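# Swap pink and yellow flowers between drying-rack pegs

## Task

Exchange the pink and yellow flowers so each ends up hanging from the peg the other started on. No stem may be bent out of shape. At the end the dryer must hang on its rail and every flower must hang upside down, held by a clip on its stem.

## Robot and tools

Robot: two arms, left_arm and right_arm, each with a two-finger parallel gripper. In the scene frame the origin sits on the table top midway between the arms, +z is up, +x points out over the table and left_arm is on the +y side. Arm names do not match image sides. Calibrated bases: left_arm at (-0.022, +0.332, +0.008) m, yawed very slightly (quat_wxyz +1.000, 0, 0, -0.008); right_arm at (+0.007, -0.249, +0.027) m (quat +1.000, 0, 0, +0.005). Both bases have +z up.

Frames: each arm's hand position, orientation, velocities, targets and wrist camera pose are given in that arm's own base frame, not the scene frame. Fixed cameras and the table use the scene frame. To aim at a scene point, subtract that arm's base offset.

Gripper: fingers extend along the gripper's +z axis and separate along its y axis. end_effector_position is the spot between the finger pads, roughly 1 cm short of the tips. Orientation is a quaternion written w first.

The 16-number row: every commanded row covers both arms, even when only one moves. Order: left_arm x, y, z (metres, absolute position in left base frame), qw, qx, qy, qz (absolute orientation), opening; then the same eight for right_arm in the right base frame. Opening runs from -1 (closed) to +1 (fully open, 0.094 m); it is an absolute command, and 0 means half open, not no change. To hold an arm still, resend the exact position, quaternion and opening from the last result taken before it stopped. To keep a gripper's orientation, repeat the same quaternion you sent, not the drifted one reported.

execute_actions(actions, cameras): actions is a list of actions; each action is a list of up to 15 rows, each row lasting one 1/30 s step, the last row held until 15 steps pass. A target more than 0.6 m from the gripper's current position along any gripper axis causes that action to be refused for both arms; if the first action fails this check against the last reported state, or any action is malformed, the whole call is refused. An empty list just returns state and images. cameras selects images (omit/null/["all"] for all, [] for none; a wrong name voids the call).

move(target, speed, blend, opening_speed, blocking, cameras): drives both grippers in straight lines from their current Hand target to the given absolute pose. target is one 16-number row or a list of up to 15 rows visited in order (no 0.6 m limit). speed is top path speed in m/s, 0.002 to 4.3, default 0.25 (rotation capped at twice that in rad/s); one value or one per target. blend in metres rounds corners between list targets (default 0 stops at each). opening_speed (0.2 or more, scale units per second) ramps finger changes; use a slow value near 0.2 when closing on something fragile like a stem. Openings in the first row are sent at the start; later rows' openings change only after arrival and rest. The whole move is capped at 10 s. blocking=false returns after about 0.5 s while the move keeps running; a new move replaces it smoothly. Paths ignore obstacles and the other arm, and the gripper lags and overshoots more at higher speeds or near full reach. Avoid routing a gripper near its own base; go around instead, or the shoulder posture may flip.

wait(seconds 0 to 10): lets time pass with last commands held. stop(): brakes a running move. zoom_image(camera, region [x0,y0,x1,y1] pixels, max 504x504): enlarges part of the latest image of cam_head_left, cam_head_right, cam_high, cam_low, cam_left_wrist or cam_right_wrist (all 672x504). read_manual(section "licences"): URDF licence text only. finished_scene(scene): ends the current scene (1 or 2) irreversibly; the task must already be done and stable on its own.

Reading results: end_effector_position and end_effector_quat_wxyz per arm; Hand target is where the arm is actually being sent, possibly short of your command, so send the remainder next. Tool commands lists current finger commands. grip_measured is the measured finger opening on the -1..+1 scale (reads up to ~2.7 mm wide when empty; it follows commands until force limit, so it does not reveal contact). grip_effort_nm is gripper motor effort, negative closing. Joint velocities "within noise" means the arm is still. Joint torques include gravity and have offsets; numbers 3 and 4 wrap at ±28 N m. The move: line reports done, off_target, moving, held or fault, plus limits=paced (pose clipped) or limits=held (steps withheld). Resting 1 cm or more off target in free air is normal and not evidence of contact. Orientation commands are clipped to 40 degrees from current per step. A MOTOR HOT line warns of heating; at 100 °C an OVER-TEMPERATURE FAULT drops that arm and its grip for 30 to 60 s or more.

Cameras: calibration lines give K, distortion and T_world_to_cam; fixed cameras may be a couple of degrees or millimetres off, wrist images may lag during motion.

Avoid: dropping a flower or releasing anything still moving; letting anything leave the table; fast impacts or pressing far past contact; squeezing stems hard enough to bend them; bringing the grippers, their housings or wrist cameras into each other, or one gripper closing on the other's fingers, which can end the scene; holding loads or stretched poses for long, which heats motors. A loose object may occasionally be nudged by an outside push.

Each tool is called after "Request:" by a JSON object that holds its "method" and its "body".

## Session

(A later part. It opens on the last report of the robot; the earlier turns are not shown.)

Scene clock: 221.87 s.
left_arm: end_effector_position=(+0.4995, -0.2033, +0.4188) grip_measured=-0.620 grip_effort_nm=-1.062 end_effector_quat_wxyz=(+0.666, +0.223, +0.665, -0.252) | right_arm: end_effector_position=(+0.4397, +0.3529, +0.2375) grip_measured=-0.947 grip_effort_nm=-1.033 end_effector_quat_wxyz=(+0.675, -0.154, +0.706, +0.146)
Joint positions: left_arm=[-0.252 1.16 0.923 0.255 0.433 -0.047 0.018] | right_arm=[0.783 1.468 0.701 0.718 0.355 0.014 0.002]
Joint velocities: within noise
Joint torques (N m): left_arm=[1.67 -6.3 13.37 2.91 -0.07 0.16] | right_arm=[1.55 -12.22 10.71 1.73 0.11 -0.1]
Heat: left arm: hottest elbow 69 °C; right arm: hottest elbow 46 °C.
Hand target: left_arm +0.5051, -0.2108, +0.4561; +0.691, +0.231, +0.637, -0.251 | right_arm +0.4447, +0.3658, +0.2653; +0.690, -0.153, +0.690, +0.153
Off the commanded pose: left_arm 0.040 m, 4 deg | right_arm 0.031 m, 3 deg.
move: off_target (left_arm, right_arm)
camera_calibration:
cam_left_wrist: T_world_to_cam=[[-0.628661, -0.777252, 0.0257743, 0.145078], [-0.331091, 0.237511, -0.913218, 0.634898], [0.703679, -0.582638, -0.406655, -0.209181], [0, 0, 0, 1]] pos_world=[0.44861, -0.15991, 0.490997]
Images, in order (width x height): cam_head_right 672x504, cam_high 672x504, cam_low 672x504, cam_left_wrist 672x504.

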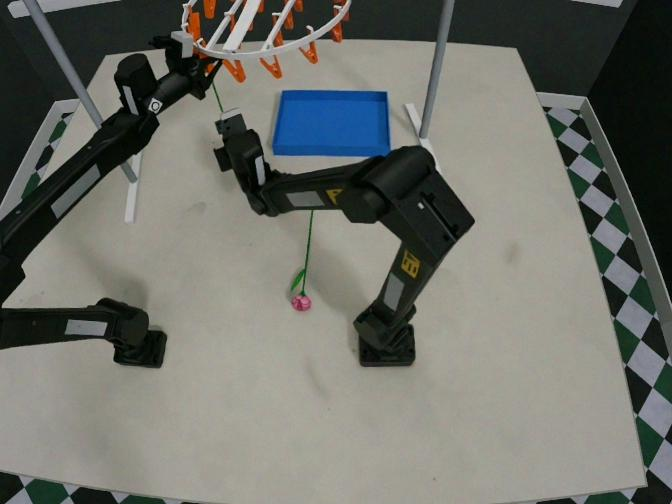

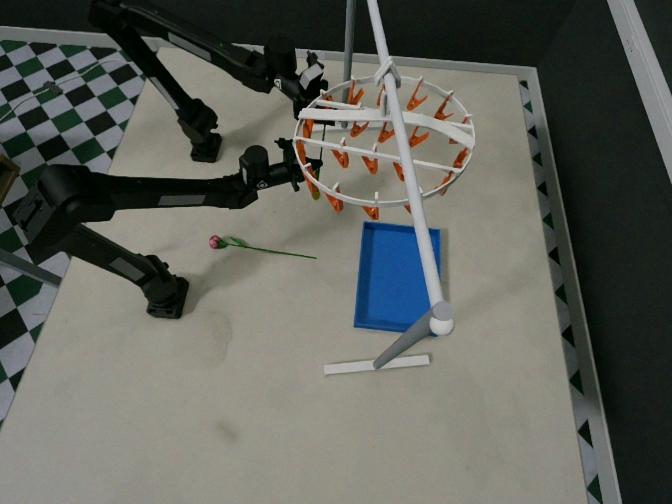

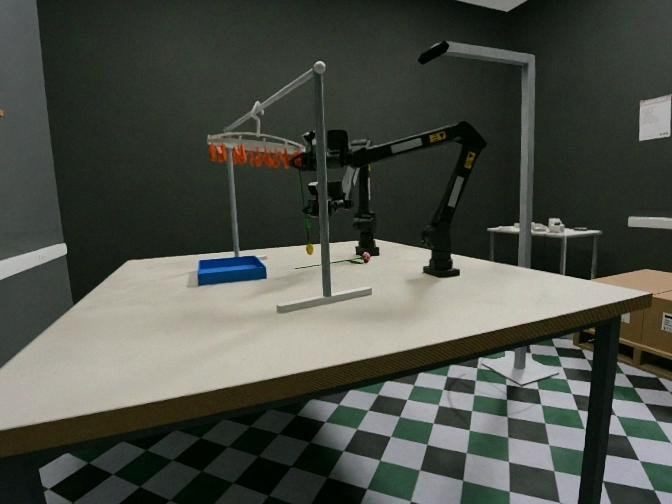

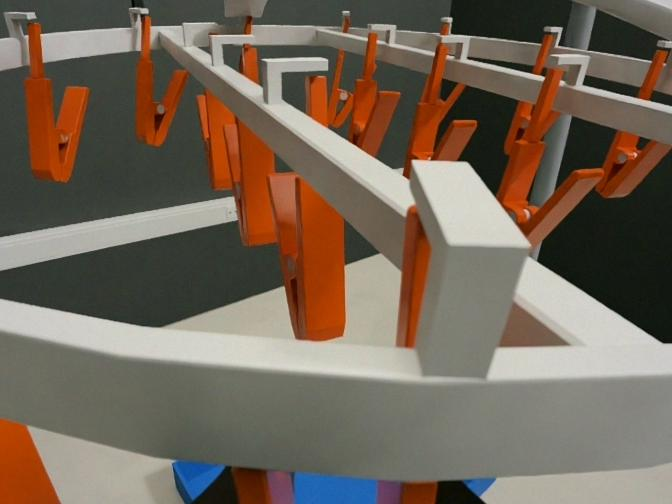

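Request:
{"method": "move", "body": {"target": [0.508,-0.212,0.457,0.691,0.231,0.637,-0.2505,-1,0.448,0.367,0.29,0.690,-0.153,0.690,0.153,-1], "speed": 0.05, "cameras": ["cam_head_right","cam_high","cam_low","cam_left_wrist","cam_right_wrist"]}}

Request:
{"method": "zoom_image", "body": {"camera": "cam_head_right", "region": [170, 50, 230, 110]}}

Request:
{"method": "zoom_image", "body": {"camera": "cam_low", "region": [280, 145, 320, 185]}}

Scene clock: 226.03 s.
left_arm: end_effector_position=(+0.5005, -0.2035, +0.4268) grip_measured=-0.620 grip_effort_nm=-1.067 end_effector_quat_wxyz=(+0.672, +0.223, +0.660, -0.252) | right_arm: end_effector_position=(+0.4392, +0.3527, +0.2477) grip_measured=-0.947 grip_effort_nm=-1.033 end_effector_quat_wxyz=(+0.666, -0.160, +0.715, +0.140)
Joint positions: left_arm=[-0.252 1.16 0.934 0.259 0.433 -0.047 0.018] | right_arm=[0.784 1.43 0.719 0.633 0.355 0.014 0.002]
Joint velocities: within noise
Joint torques (N m): left_arm=[1.73 -6.01 12.75 2.7 -0.05 0.15] | right_arm=[1.08 -12.92 11.9 1.99 0 -0.11]
Heat: left arm: hottest elbow 69 °C; right arm: hottest elbow 47 °C.
Hand target: left_arm +0.5060, -0.2111, +0.4564; +0.691, +0.231, +0.637, -0.251 | right_arm +0.4456, +0.3650, +0.2899; +0.690, -0.153, +0.690, +0.153
Off the commanded pose: left_arm 0.032 m, 4 deg | right_arm 0.046 m, 4 deg.
move: off_target (left_arm, right_arm)
camera_calibration:
cam_left_wrist: T_world_to_cam=[[-0.628414, -0.777644, 0.0191108, 0.147995], [-0.317064, 0.233631, -0.919177, 0.637227], [0.710328, -0.583684, -0.39338, -0.215909], [0, 0, 0, 1]] pos_world=[0.44841, -0.159811, 0.497962]
cam_right_wrist: T_world_to_cam=[[0.421037, -0.906799, 0.0210624, 0.128615], [-0.427897, -0.219045, -0.876883, 0.523591], [0.79977, 0.360188, -0.480243, -0.272384], [0, 0, 0, 1]] pos_world=[0.387736, 0.329427, 0.325609]
Images, in order (width x height): cam_head_right 672x504, cam_high 672x504, cam_low 672x504, cam_left_wrist 672x504, cam_right_wrist 672x504.

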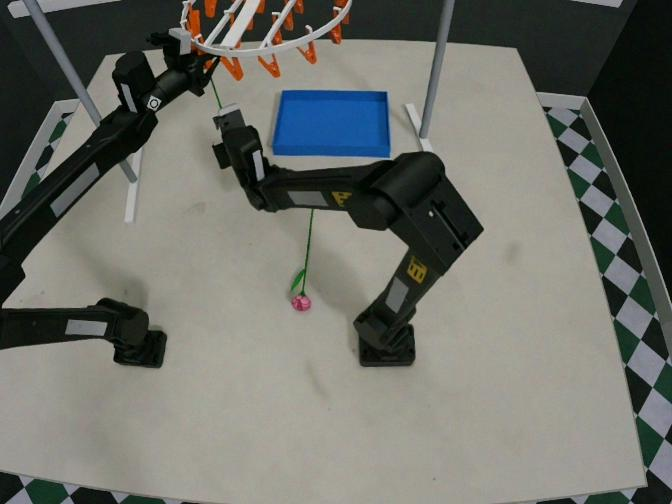

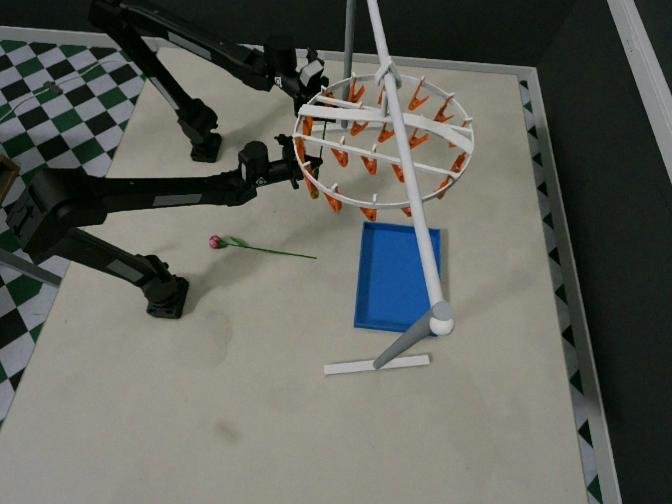

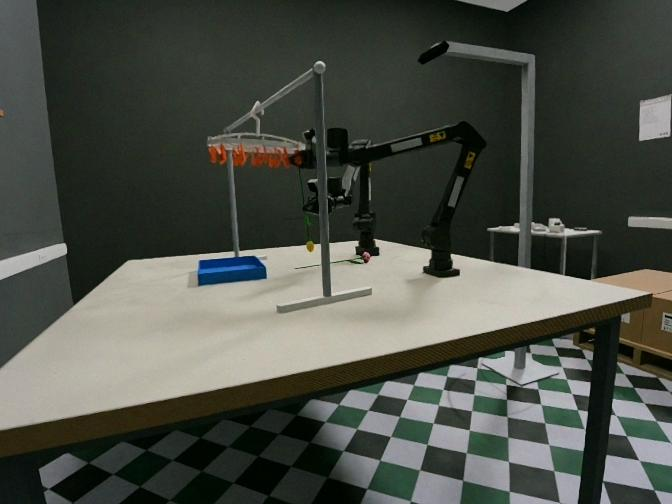

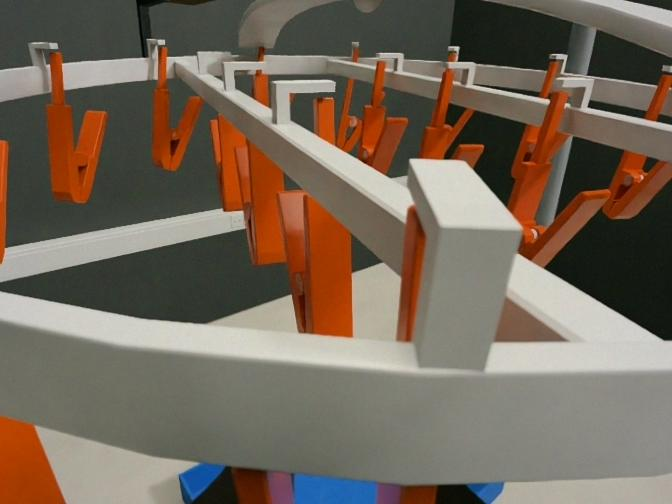

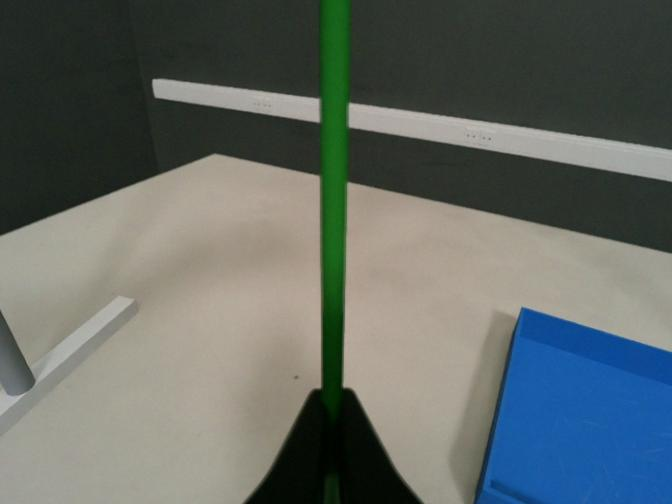

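Scaled by 8.400 from the camera's 672x504 image, which has a finer 960x720 frame.

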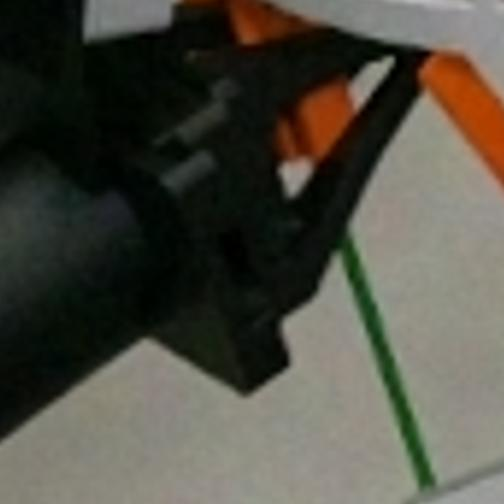

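Scaled by 12.600 from the camera's 672x504 image, which has a finer 960x720 frame.

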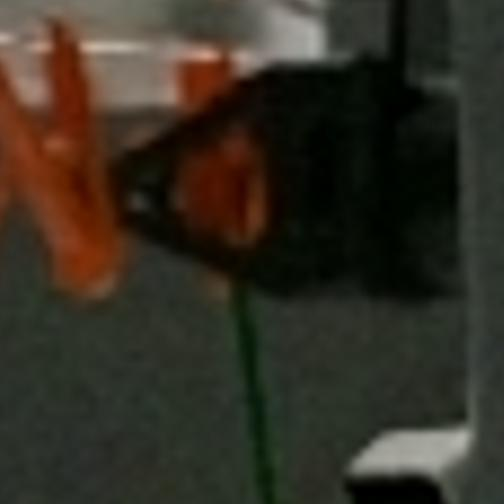

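Request:
{"method": "move", "body": {"target": [0.508,-0.212,0.457,0.691,0.231,0.637,-0.2505,-1,0.446,0.366,0.25,0.690,-0.153,0.690,0.153,-1], "speed": 0.05}}

Request:
{"method": "zoom_image", "body": {"camera": "cam_head_right", "region": [190, 55, 220, 85]}}

Request:
{"method": "zoom_image", "body": {"camera": "cam_head_left", "region": [205, 45, 245, 85]}}

Request:
{"method": "zoom_image", "body": {"camera": "cam_low", "region": [285, 145, 315, 175]}}

Request:
{"method": "zoom_image", "body": {"camera": "cam_high", "region": [300, 90, 350, 140]}}

Scene clock: 235.60 s.
left_arm: end_effector_position=(+0.5009, -0.2036, +0.4278) grip_measured=-0.620 grip_effort_nm=-1.067 end_effector_quat_wxyz=(+0.673, +0.223, +0.658, -0.252) | right_arm: end_effector_position=(+0.4446, +0.3581, +0.2437) grip_measured=-0.947 grip_effort_nm=-1.033 end_effector_quat_wxyz=(+0.683, -0.150, +0.699, +0.151)
Joint positions: left_arm=[-0.252 1.161 0.936 0.262 0.433 -0.047 0.018] | right_arm=[0.784 1.484 0.72 0.741 0.355 0.014 0.002]
Joint velocities: within noise
Joint torques (N m): left_arm=[1.73 -6.12 12.7 2.58 -0.05 0.16] | right_arm=[1.32 -10.7 8.28 2.86 0.03 -0.11]
Heat: left arm: hottest elbow 69 °C; right arm: hottest elbow 47 °C.
Hand target: left_arm +0.5061, -0.2111, +0.4565; +0.691, +0.231, +0.637, -0.251 | right_arm +0.4457, +0.3659, +0.2498; +0.690, -0.153, +0.691, +0.153
Off the commanded pose: left_arm 0.031 m, 3 deg | right_arm 0.010 m, 1 deg.
move: off_target (left_arm)
camera_calibration:
cam_left_wrist: T_world_to_cam=[[-0.628507, -0.777603, 0.0176924, 0.148861], [-0.31396, 0.23282, -0.920448, 0.637131], [0.711624, -0.584062, -0.390465, -0.217835], [0, 0, 0, 1]] pos_world=[0.44861, -0.159811, 0.498755]
cam_right_wrist: T_world_to_cam=[[0.420584, -0.90725, 0.00254627, 0.13616], [-0.394085, -0.185217, -0.900217, 0.502133], [0.817194, 0.377614, -0.435433, -0.305581], [0, 0, 0, 1]] pos_world=[0.390335, 0.331927, 0.318622]

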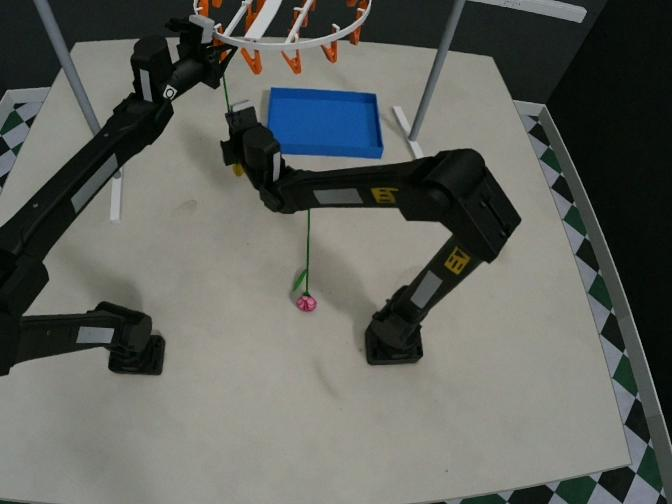

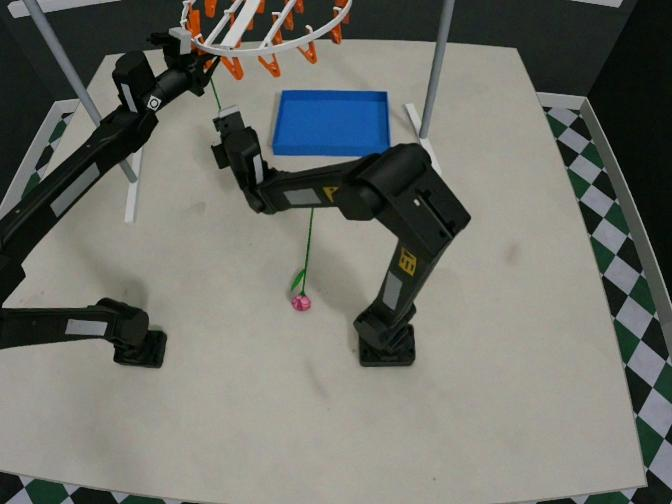

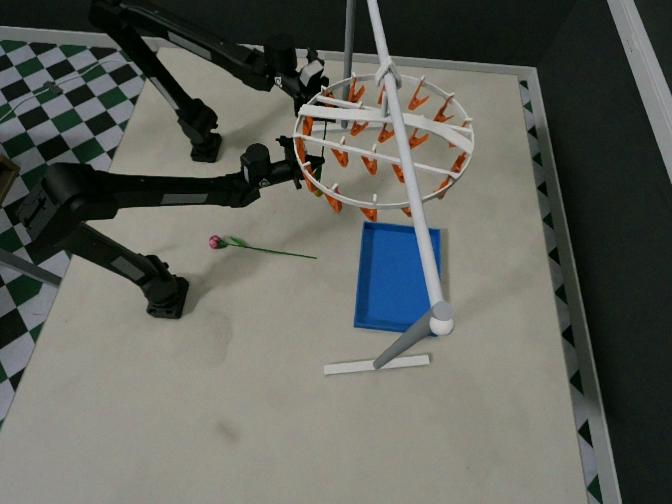

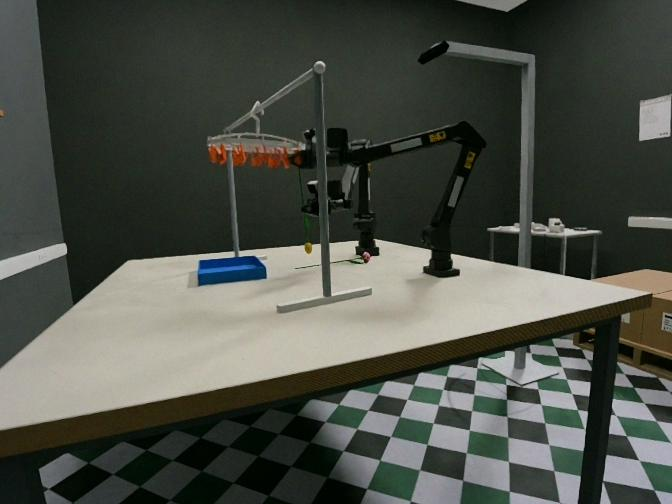

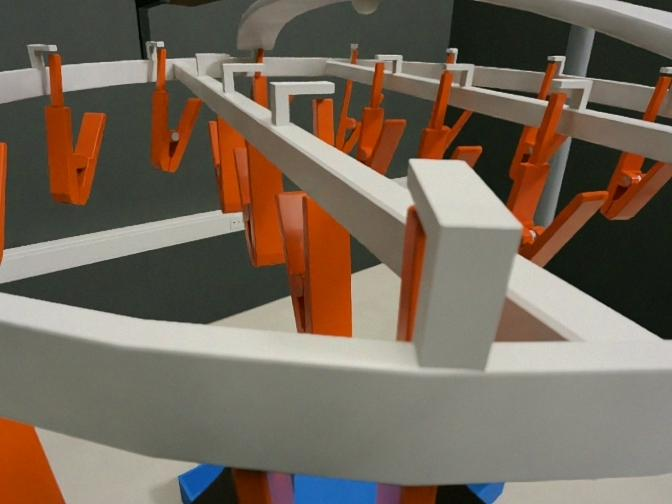

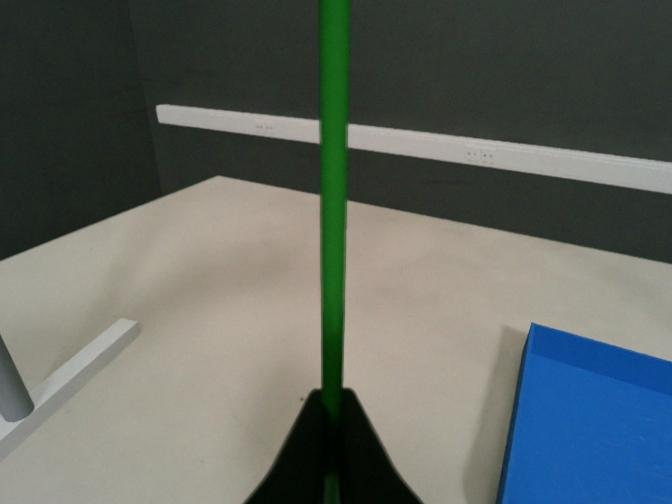

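Scaled by 16.800 from the camera's 672x504 image, which has a finer 960x720 frame.

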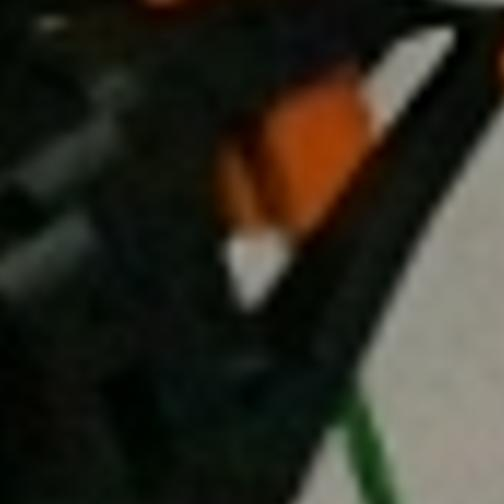

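Scaled by 12.600 from the camera's 672x504 image, which has a finer 960x720 frame.

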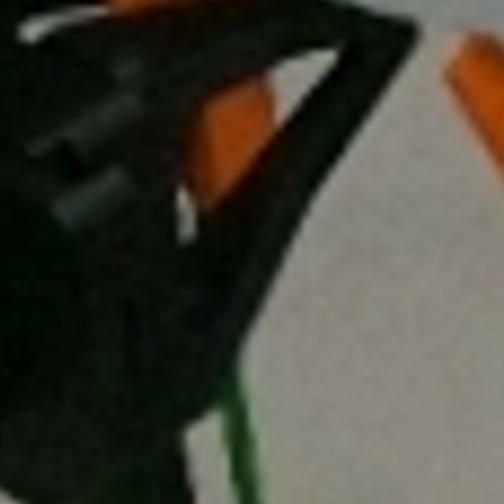

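Scaled by 16.800 from the camera's 672x504 image, which has a finer 960x720 frame.

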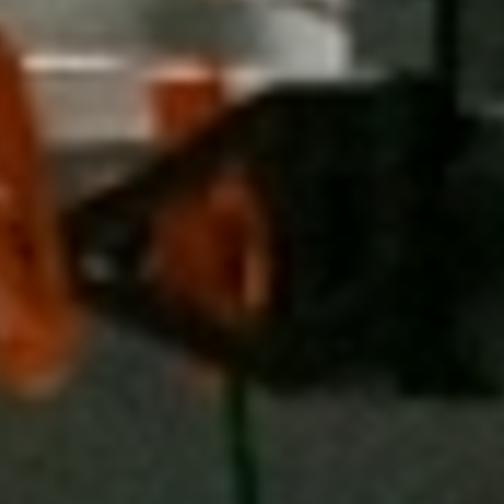

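Scaled by 10.080 from the camera's 672x504 image, which has a finer 960x720 frame.

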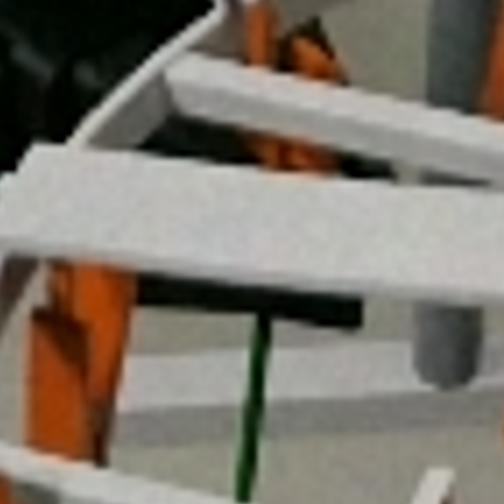

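Request:
{"method": "move", "body": {"target": [[0.508,-0.212,0.457,0.691,0.231,0.637,-0.2505,-1,0.443,0.367,0.20,0.690,-0.153,0.690,0.153,-1],[0.508,-0.212,0.457,0.691,0.231,0.637,-0.2505,-1,0.443,0.370,0.285,0.690,-0.153,0.690,0.153,-1]], "speed": 0.05, "cameras": ["cam_head_right","cam_high","cam_low"]}}

Request:
{"method": "zoom_image", "body": {"camera": "cam_head_right", "region": [190, 55, 220, 85]}}

Request:
{"method": "zoom_image", "body": {"camera": "cam_high", "region": [300, 90, 350, 140]}}

Request:
{"method": "zoom_image", "body": {"camera": "cam_low", "region": [285, 145, 315, 175]}}

Scene clock: 244.43 s.
left_arm: end_effector_position=(+0.5009, -0.2036, +0.4284) grip_measured=-0.620 grip_effort_nm=-1.067 end_effector_quat_wxyz=(+0.674, +0.223, +0.658, -0.252) | right_arm: end_effector_position=(+0.4363, +0.3553, +0.2481) grip_measured=-0.947 grip_effort_nm=-1.038 end_effector_quat_wxyz=(+0.670, -0.158, +0.711, +0.142)
Joint positions: left_arm=[-0.252 1.161 0.937 0.263 0.433 -0.047 0.018] | right_arm=[0.794 1.434 0.716 0.651 0.366 0.014 0.002]
Joint velocities: within noise
Joint torques (N m): left_arm=[1.73 -6.12 12.66 2.58 -0.05 0.16] | right_arm=[1.44 -12.57 11.45 1.91 0.12 -0.1]
Heat: left arm: hottest elbow 70 °C; right arm: hottest elbow 46 °C.
Hand target: left_arm +0.5061, -0.2112, +0.4566; +0.691, +0.231, +0.637, -0.251 | right_arm +0.4411, +0.3682, +0.2850; +0.690, -0.153, +0.690, +0.153
Off the commanded pose: left_arm 0.031 m, 3 deg | right_arm 0.040 m, 4 deg.
move: off_target (left_arm, right_arm)
Images, in order (width x height): cam_head_right 672x504, cam_high 672x504, cam_low 672x504.

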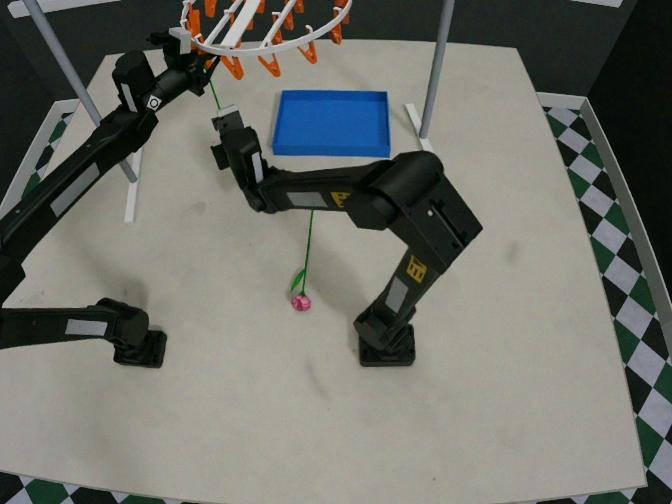

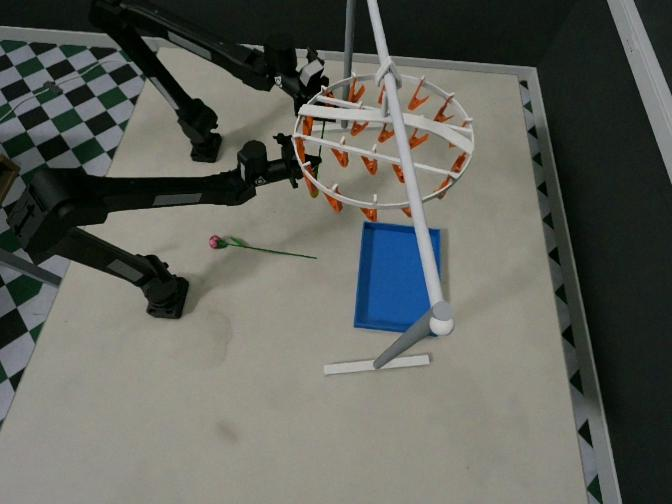

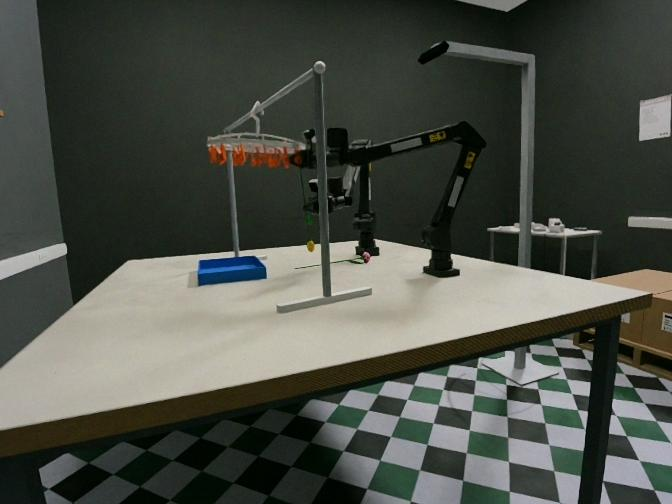

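Scaled by 16.800 from the camera's 672x504 image, which has a finer 960x720 frame.

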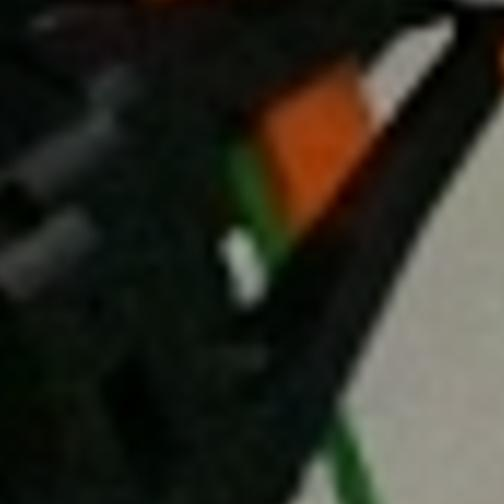

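Scaled by 10.080 from the camera's 672x504 image, which has a finer 960x720 frame.

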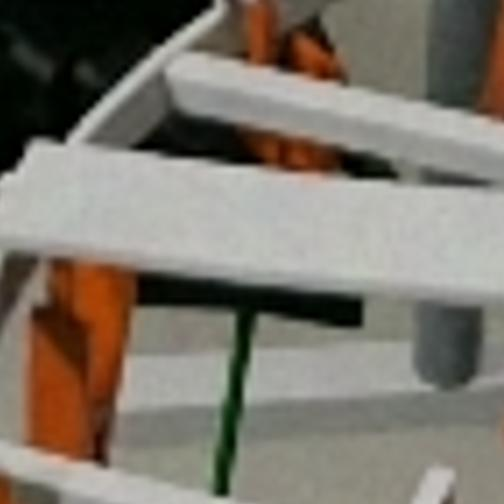

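Scaled by 16.800 from the camera's 672x504 image, which has a finer 960x720 frame.

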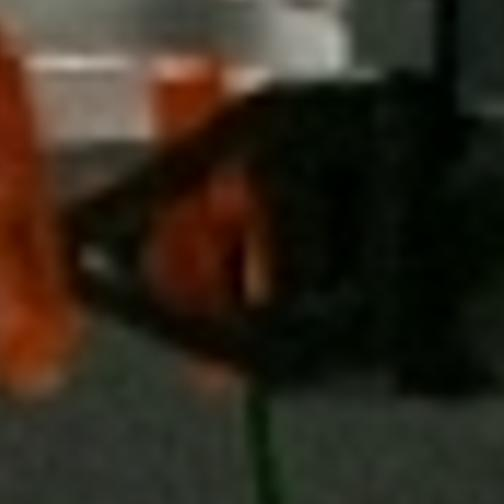

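Request:
{"method": "move", "body": {"target": [[0.508,-0.212,0.457,0.691,0.231,0.637,-0.2505,-1,0.4465,0.367,0.19,0.690,-0.153,0.690,0.153,-1],[0.508,-0.212,0.457,0.691,0.231,0.637,-0.2505,-1,0.4485,0.369,0.275,0.690,-0.153,0.690,0.153,-1]], "speed": 0.05, "cameras": ["cam_head_right","cam_high","cam_low"]}}

Request:
{"method": "zoom_image", "body": {"camera": "cam_head_right", "region": [190, 55, 220, 85]}}

Request:
{"method": "zoom_image", "body": {"camera": "cam_high", "region": [300, 90, 350, 140]}}

Request:
{"method": "zoom_image", "body": {"camera": "cam_low", "region": [285, 145, 315, 175]}}

Scene clock: 257.00 s.
left_arm: end_effector_position=(+0.5010, -0.2036, +0.4282) grip_measured=-0.620 grip_effort_nm=-1.062 end_effector_quat_wxyz=(+0.674, +0.223, +0.658, -0.252) | right_arm: end_effector_position=(+0.4385, +0.3596, +0.2467) grip_measured=-0.947 grip_effort_nm=-1.033 end_effector_quat_wxyz=(+0.674, -0.157, +0.706, +0.148)
Joint positions: left_arm=[-0.252 1.162 0.937 0.263 0.433 -0.047 0.018] | right_arm=[0.794 1.455 0.72 0.685 0.358 0.014 0.002]
Joint velocities: within noise
Joint torques (N m): left_arm=[1.67 -6.12 12.66 2.58 -0.05 0.16] | right_arm=[0.62 -12.04 10.92 1.72 -0.05 -0.12]
Heat: left arm: hottest elbow 74 °C; right arm: hottest elbow 48 °C.
Hand target: left_arm +0.5062, -0.2112, +0.4565; +0.691, +0.231, +0.637, -0.251 | right_arm +0.4471, +0.3679, +0.2753; +0.691, -0.153, +0.690, +0.153
Off the commanded pose: left_arm 0.031 m, 3 deg | right_arm 0.032 m, 3 deg.
move: off_target (left_arm, right_arm)
Images, in order (width x height): cam_head_right 672x504, cam_high 672x504, cam_low 672x504.

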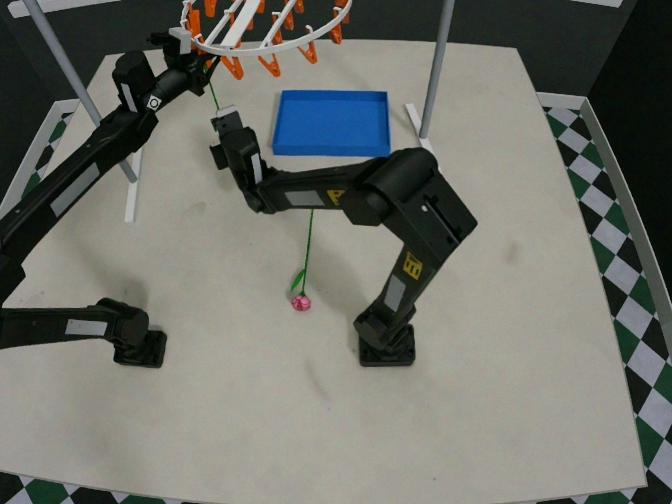

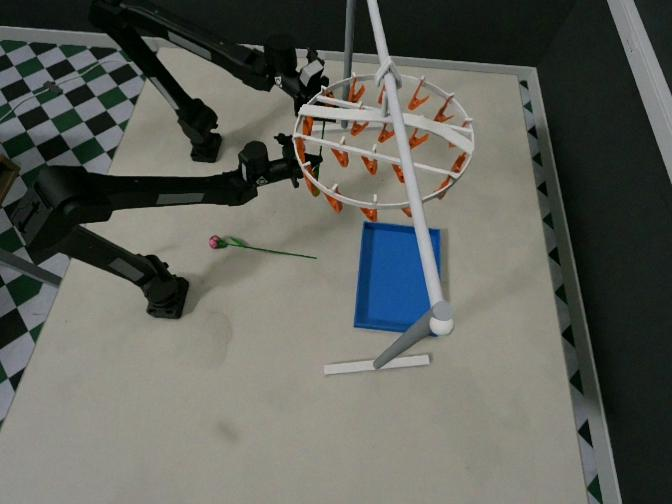

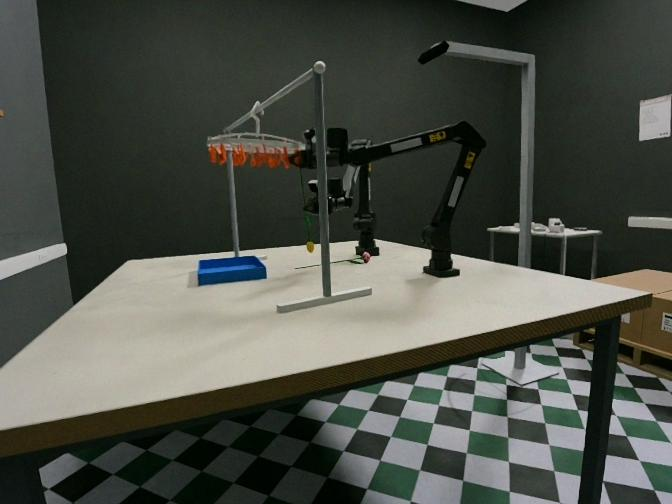

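Scaled by 16.800 from the camera's 672x504 image, which has a finer 960x720 frame.

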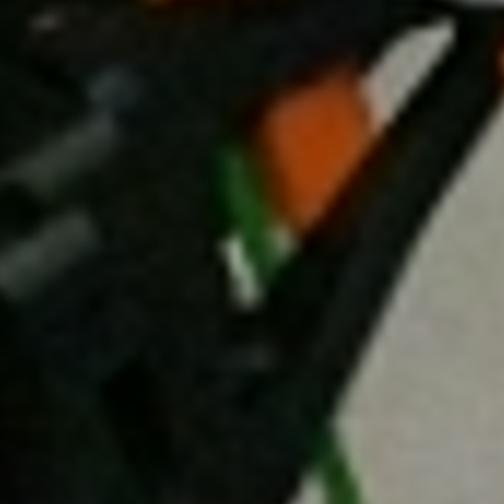

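Scaled by 10.080 from the camera's 672x504 image, which has a finer 960x720 frame.

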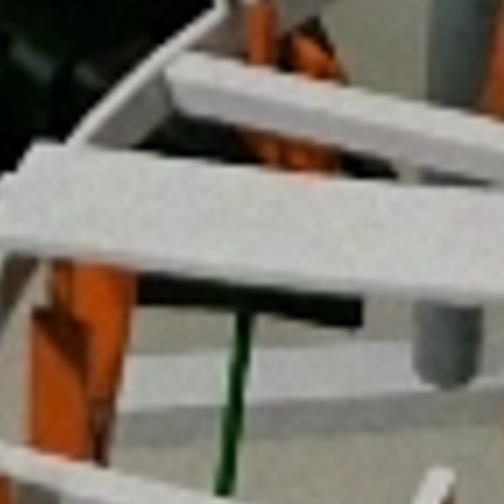

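Scaled by 16.800 from the camera's 672x504 image, which has a finer 960x720 frame.

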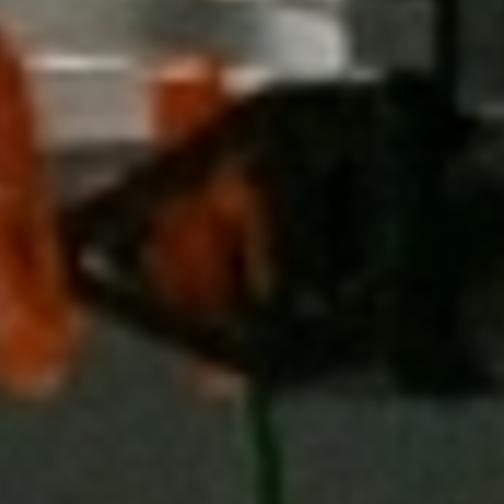

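Request:
{"method": "move", "body": {"target": [[0.508,-0.212,0.457,0.691,0.231,0.637,-0.2505,-1,0.4505,0.3615,0.19,0.690,-0.153,0.690,0.153,-1],[0.508,-0.212,0.457,0.691,0.231,0.637,-0.2505,-1,0.4525,0.3635,0.275,0.690,-0.153,0.690,0.153,-1]], "speed": 0.06, "cameras": ["cam_head_right","cam_high","cam_low"]}}

Request:
{"method": "zoom_image", "body": {"camera": "cam_head_right", "region": [190, 55, 220, 85]}}

Request:
{"method": "zoom_image", "body": {"camera": "cam_high", "region": [300, 90, 350, 140]}}

Request:
{"method": "zoom_image", "body": {"camera": "cam_low", "region": [285, 145, 315, 175]}}

Scene clock: 264.27 s.
left_arm: end_effector_position=(+0.5010, -0.2036, +0.4282) grip_measured=-0.620 grip_effort_nm=-1.067 end_effector_quat_wxyz=(+0.674, +0.223, +0.658, -0.252) | right_arm: end_effector_position=(+0.4392, +0.3581, +0.2470) grip_measured=-0.947 grip_effort_nm=-1.023 end_effector_quat_wxyz=(+0.674, -0.160, +0.705, +0.151)
Joint positions: left_arm=[-0.252 1.162 0.937 0.263 0.433 -0.047 0.018] | right_arm=[0.787 1.452 0.718 0.686 0.342 0.014 0.002]
Joint velocities: within noise
Joint torques (N m): left_arm=[1.67 -6.12 12.66 2.55 -0.05 0.16] | right_arm=[-0.15 -11.99 10.92 1.81 -0.05 -0.09]
Heat: left arm: hottest elbow 75 °C; right arm: hottest elbow 47 °C.
Hand target: left_arm +0.5062, -0.2112, +0.4565; +0.691, +0.231, +0.637, -0.251 | right_arm +0.4512, +0.3623, +0.2751; +0.691, -0.153, +0.690, +0.153
Off the commanded pose: left_arm 0.031 m, 3 deg | right_arm 0.032 m, 3 deg.
move: off_target (left_arm, right_arm)
Images, in order (width x height): cam_head_right 672x504, cam_high 672x504, cam_low 672x504.

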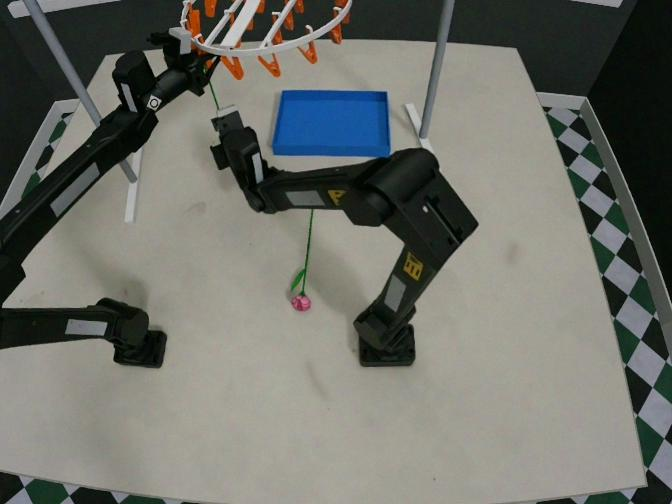

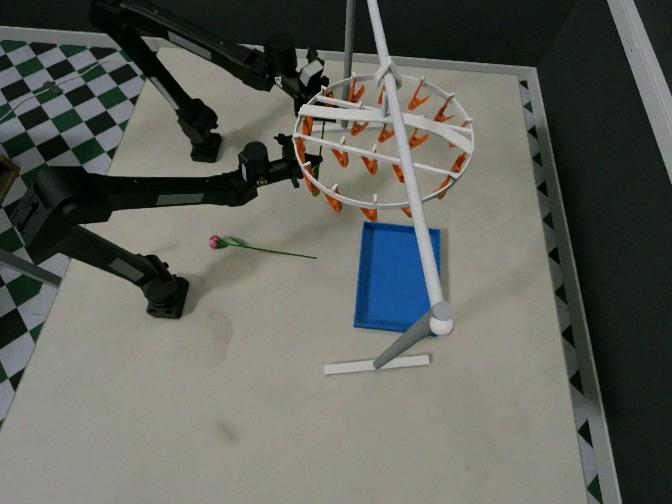

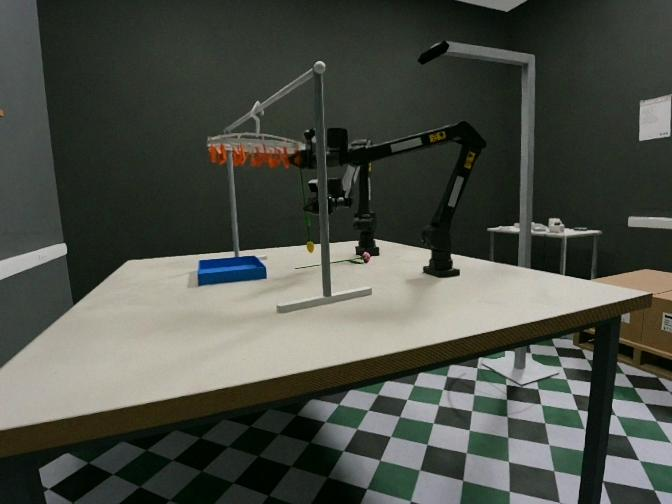

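Scaled by 16.800 from the camera's 672x504 image, which has a finer 960x720 frame.

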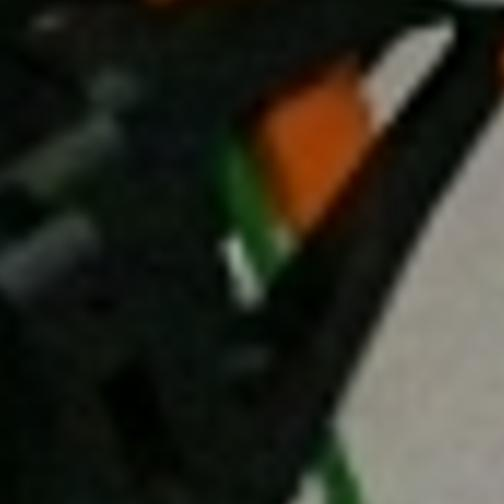

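Scaled by 10.080 from the camera's 672x504 image, which has a finer 960x720 frame.

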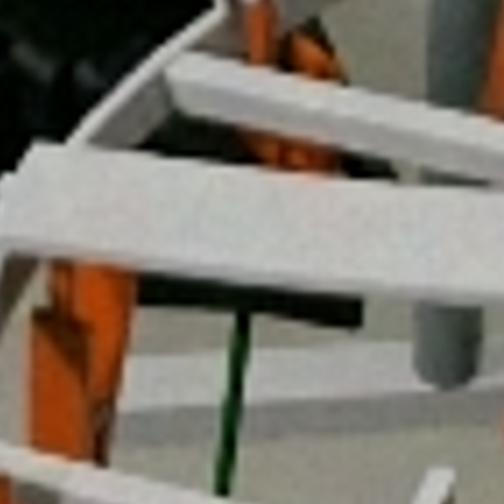

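Scaled by 16.800 from the camera's 672x504 image, which has a finer 960x720 frame.

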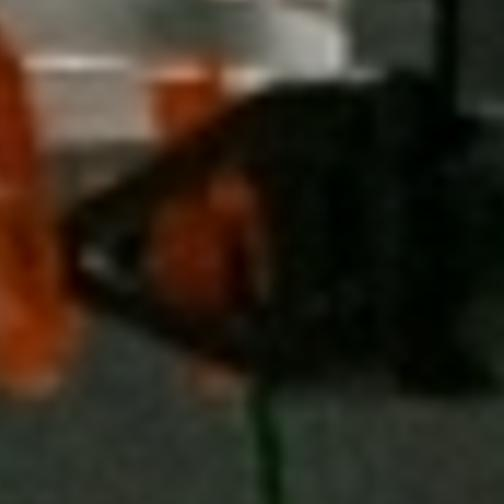

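Request:
{"method": "move", "body": {"target": [[0.508,-0.212,0.457,0.691,0.231,0.637,-0.2505,-1,0.456,0.353,0.175,0.690,-0.153,0.690,0.153,-1],[0.508,-0.212,0.457,0.691,0.231,0.637,-0.2505,-1,0.456,0.359,0.262,0.690,-0.153,0.690,0.153,-1]], "speed": 0.07, "cameras": ["cam_head_right","cam_high","cam_low"]}}

Request:
{"method": "zoom_image", "body": {"camera": "cam_head_right", "region": [190, 55, 220, 85]}}

Request:
{"method": "zoom_image", "body": {"camera": "cam_high", "region": [300, 90, 350, 140]}}

Request:
{"method": "zoom_image", "body": {"camera": "cam_low", "region": [285, 145, 315, 175]}}

Scene clock: 271.87 s.
left_arm: end_effector_position=(+0.5010, -0.2036, +0.4282) grip_measured=-0.620 grip_effort_nm=-1.062 end_effector_quat_wxyz=(+0.674, +0.223, +0.658, -0.252) | right_arm: end_effector_position=(+0.4456, +0.3501, +0.2351) grip_measured=-0.947 grip_effort_nm=-1.033 end_effector_quat_wxyz=(+0.674, -0.158, +0.705, +0.150)
Joint positions: left_arm=[-0.252 1.162 0.937 0.263 0.433 -0.047 0.018] | right_arm=[0.764 1.478 0.703 0.728 0.325 0.014 0.002]
Joint velocities: within noise
Joint torques (N m): left_arm=[1.67 -6.18 12.66 2.58 -0.05 0.16] | right_arm=[0.5 -12.22 10.61 1.76 0.12 -0.09]
Heat: left arm: hottest elbow 76 °C; right arm: hottest elbow 48 °C.
Hand target: left_arm +0.5062, -0.2112, +0.4565; +0.691, +0.231, +0.637, -0.251 | right_arm +0.4547, +0.3580, +0.2620; +0.690, -0.153, +0.690, +0.153
Off the commanded pose: left_arm 0.031 m, 3 deg | right_arm 0.030 m, 3 deg.
move: off_target (left_arm, right_arm)
Images, in order (width x height): cam_head_right 672x504, cam_high 672x504, cam_low 672x504.

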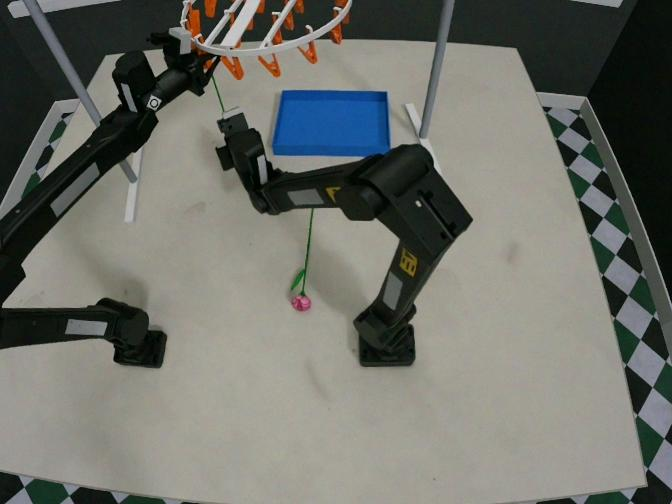

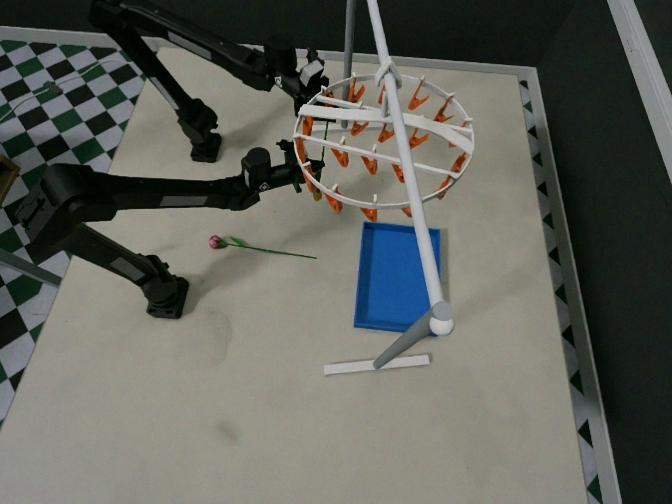

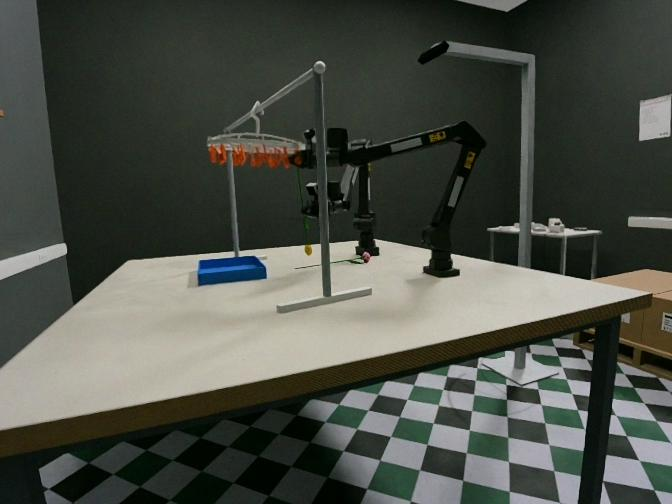

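Scaled by 16.800 from the camera's 672x504 image, which has a finer 960x720 frame.

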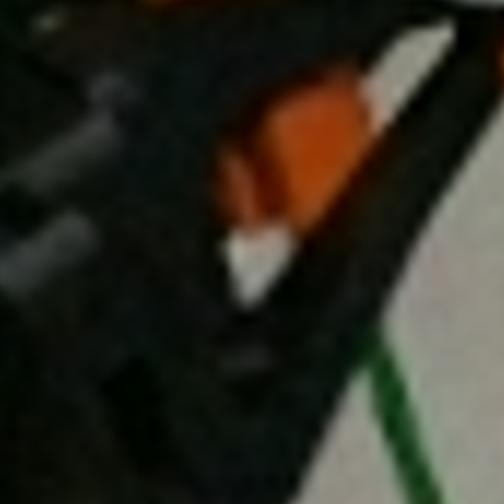

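Scaled by 10.080 from the camera's 672x504 image, which has a finer 960x720 frame.

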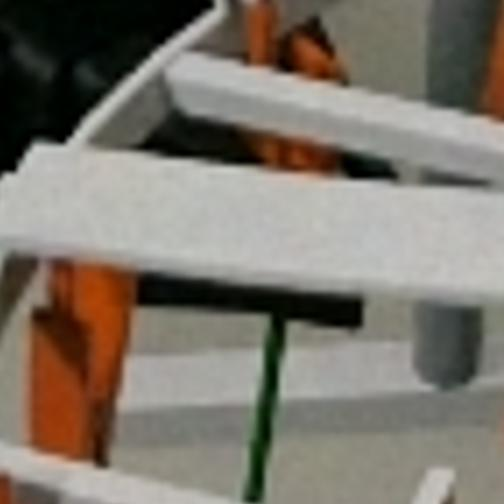

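Scaled by 16.800 from the camera's 672x504 image, which has a finer 960x720 frame.

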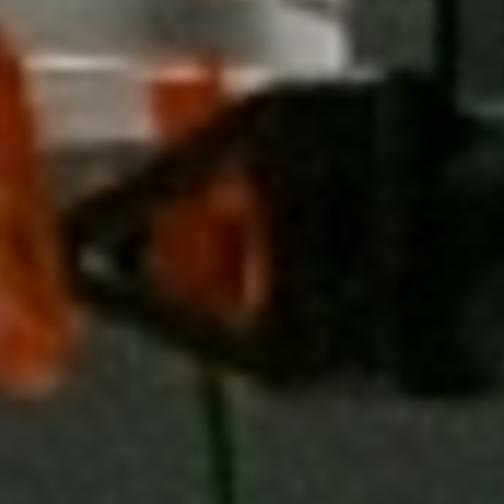

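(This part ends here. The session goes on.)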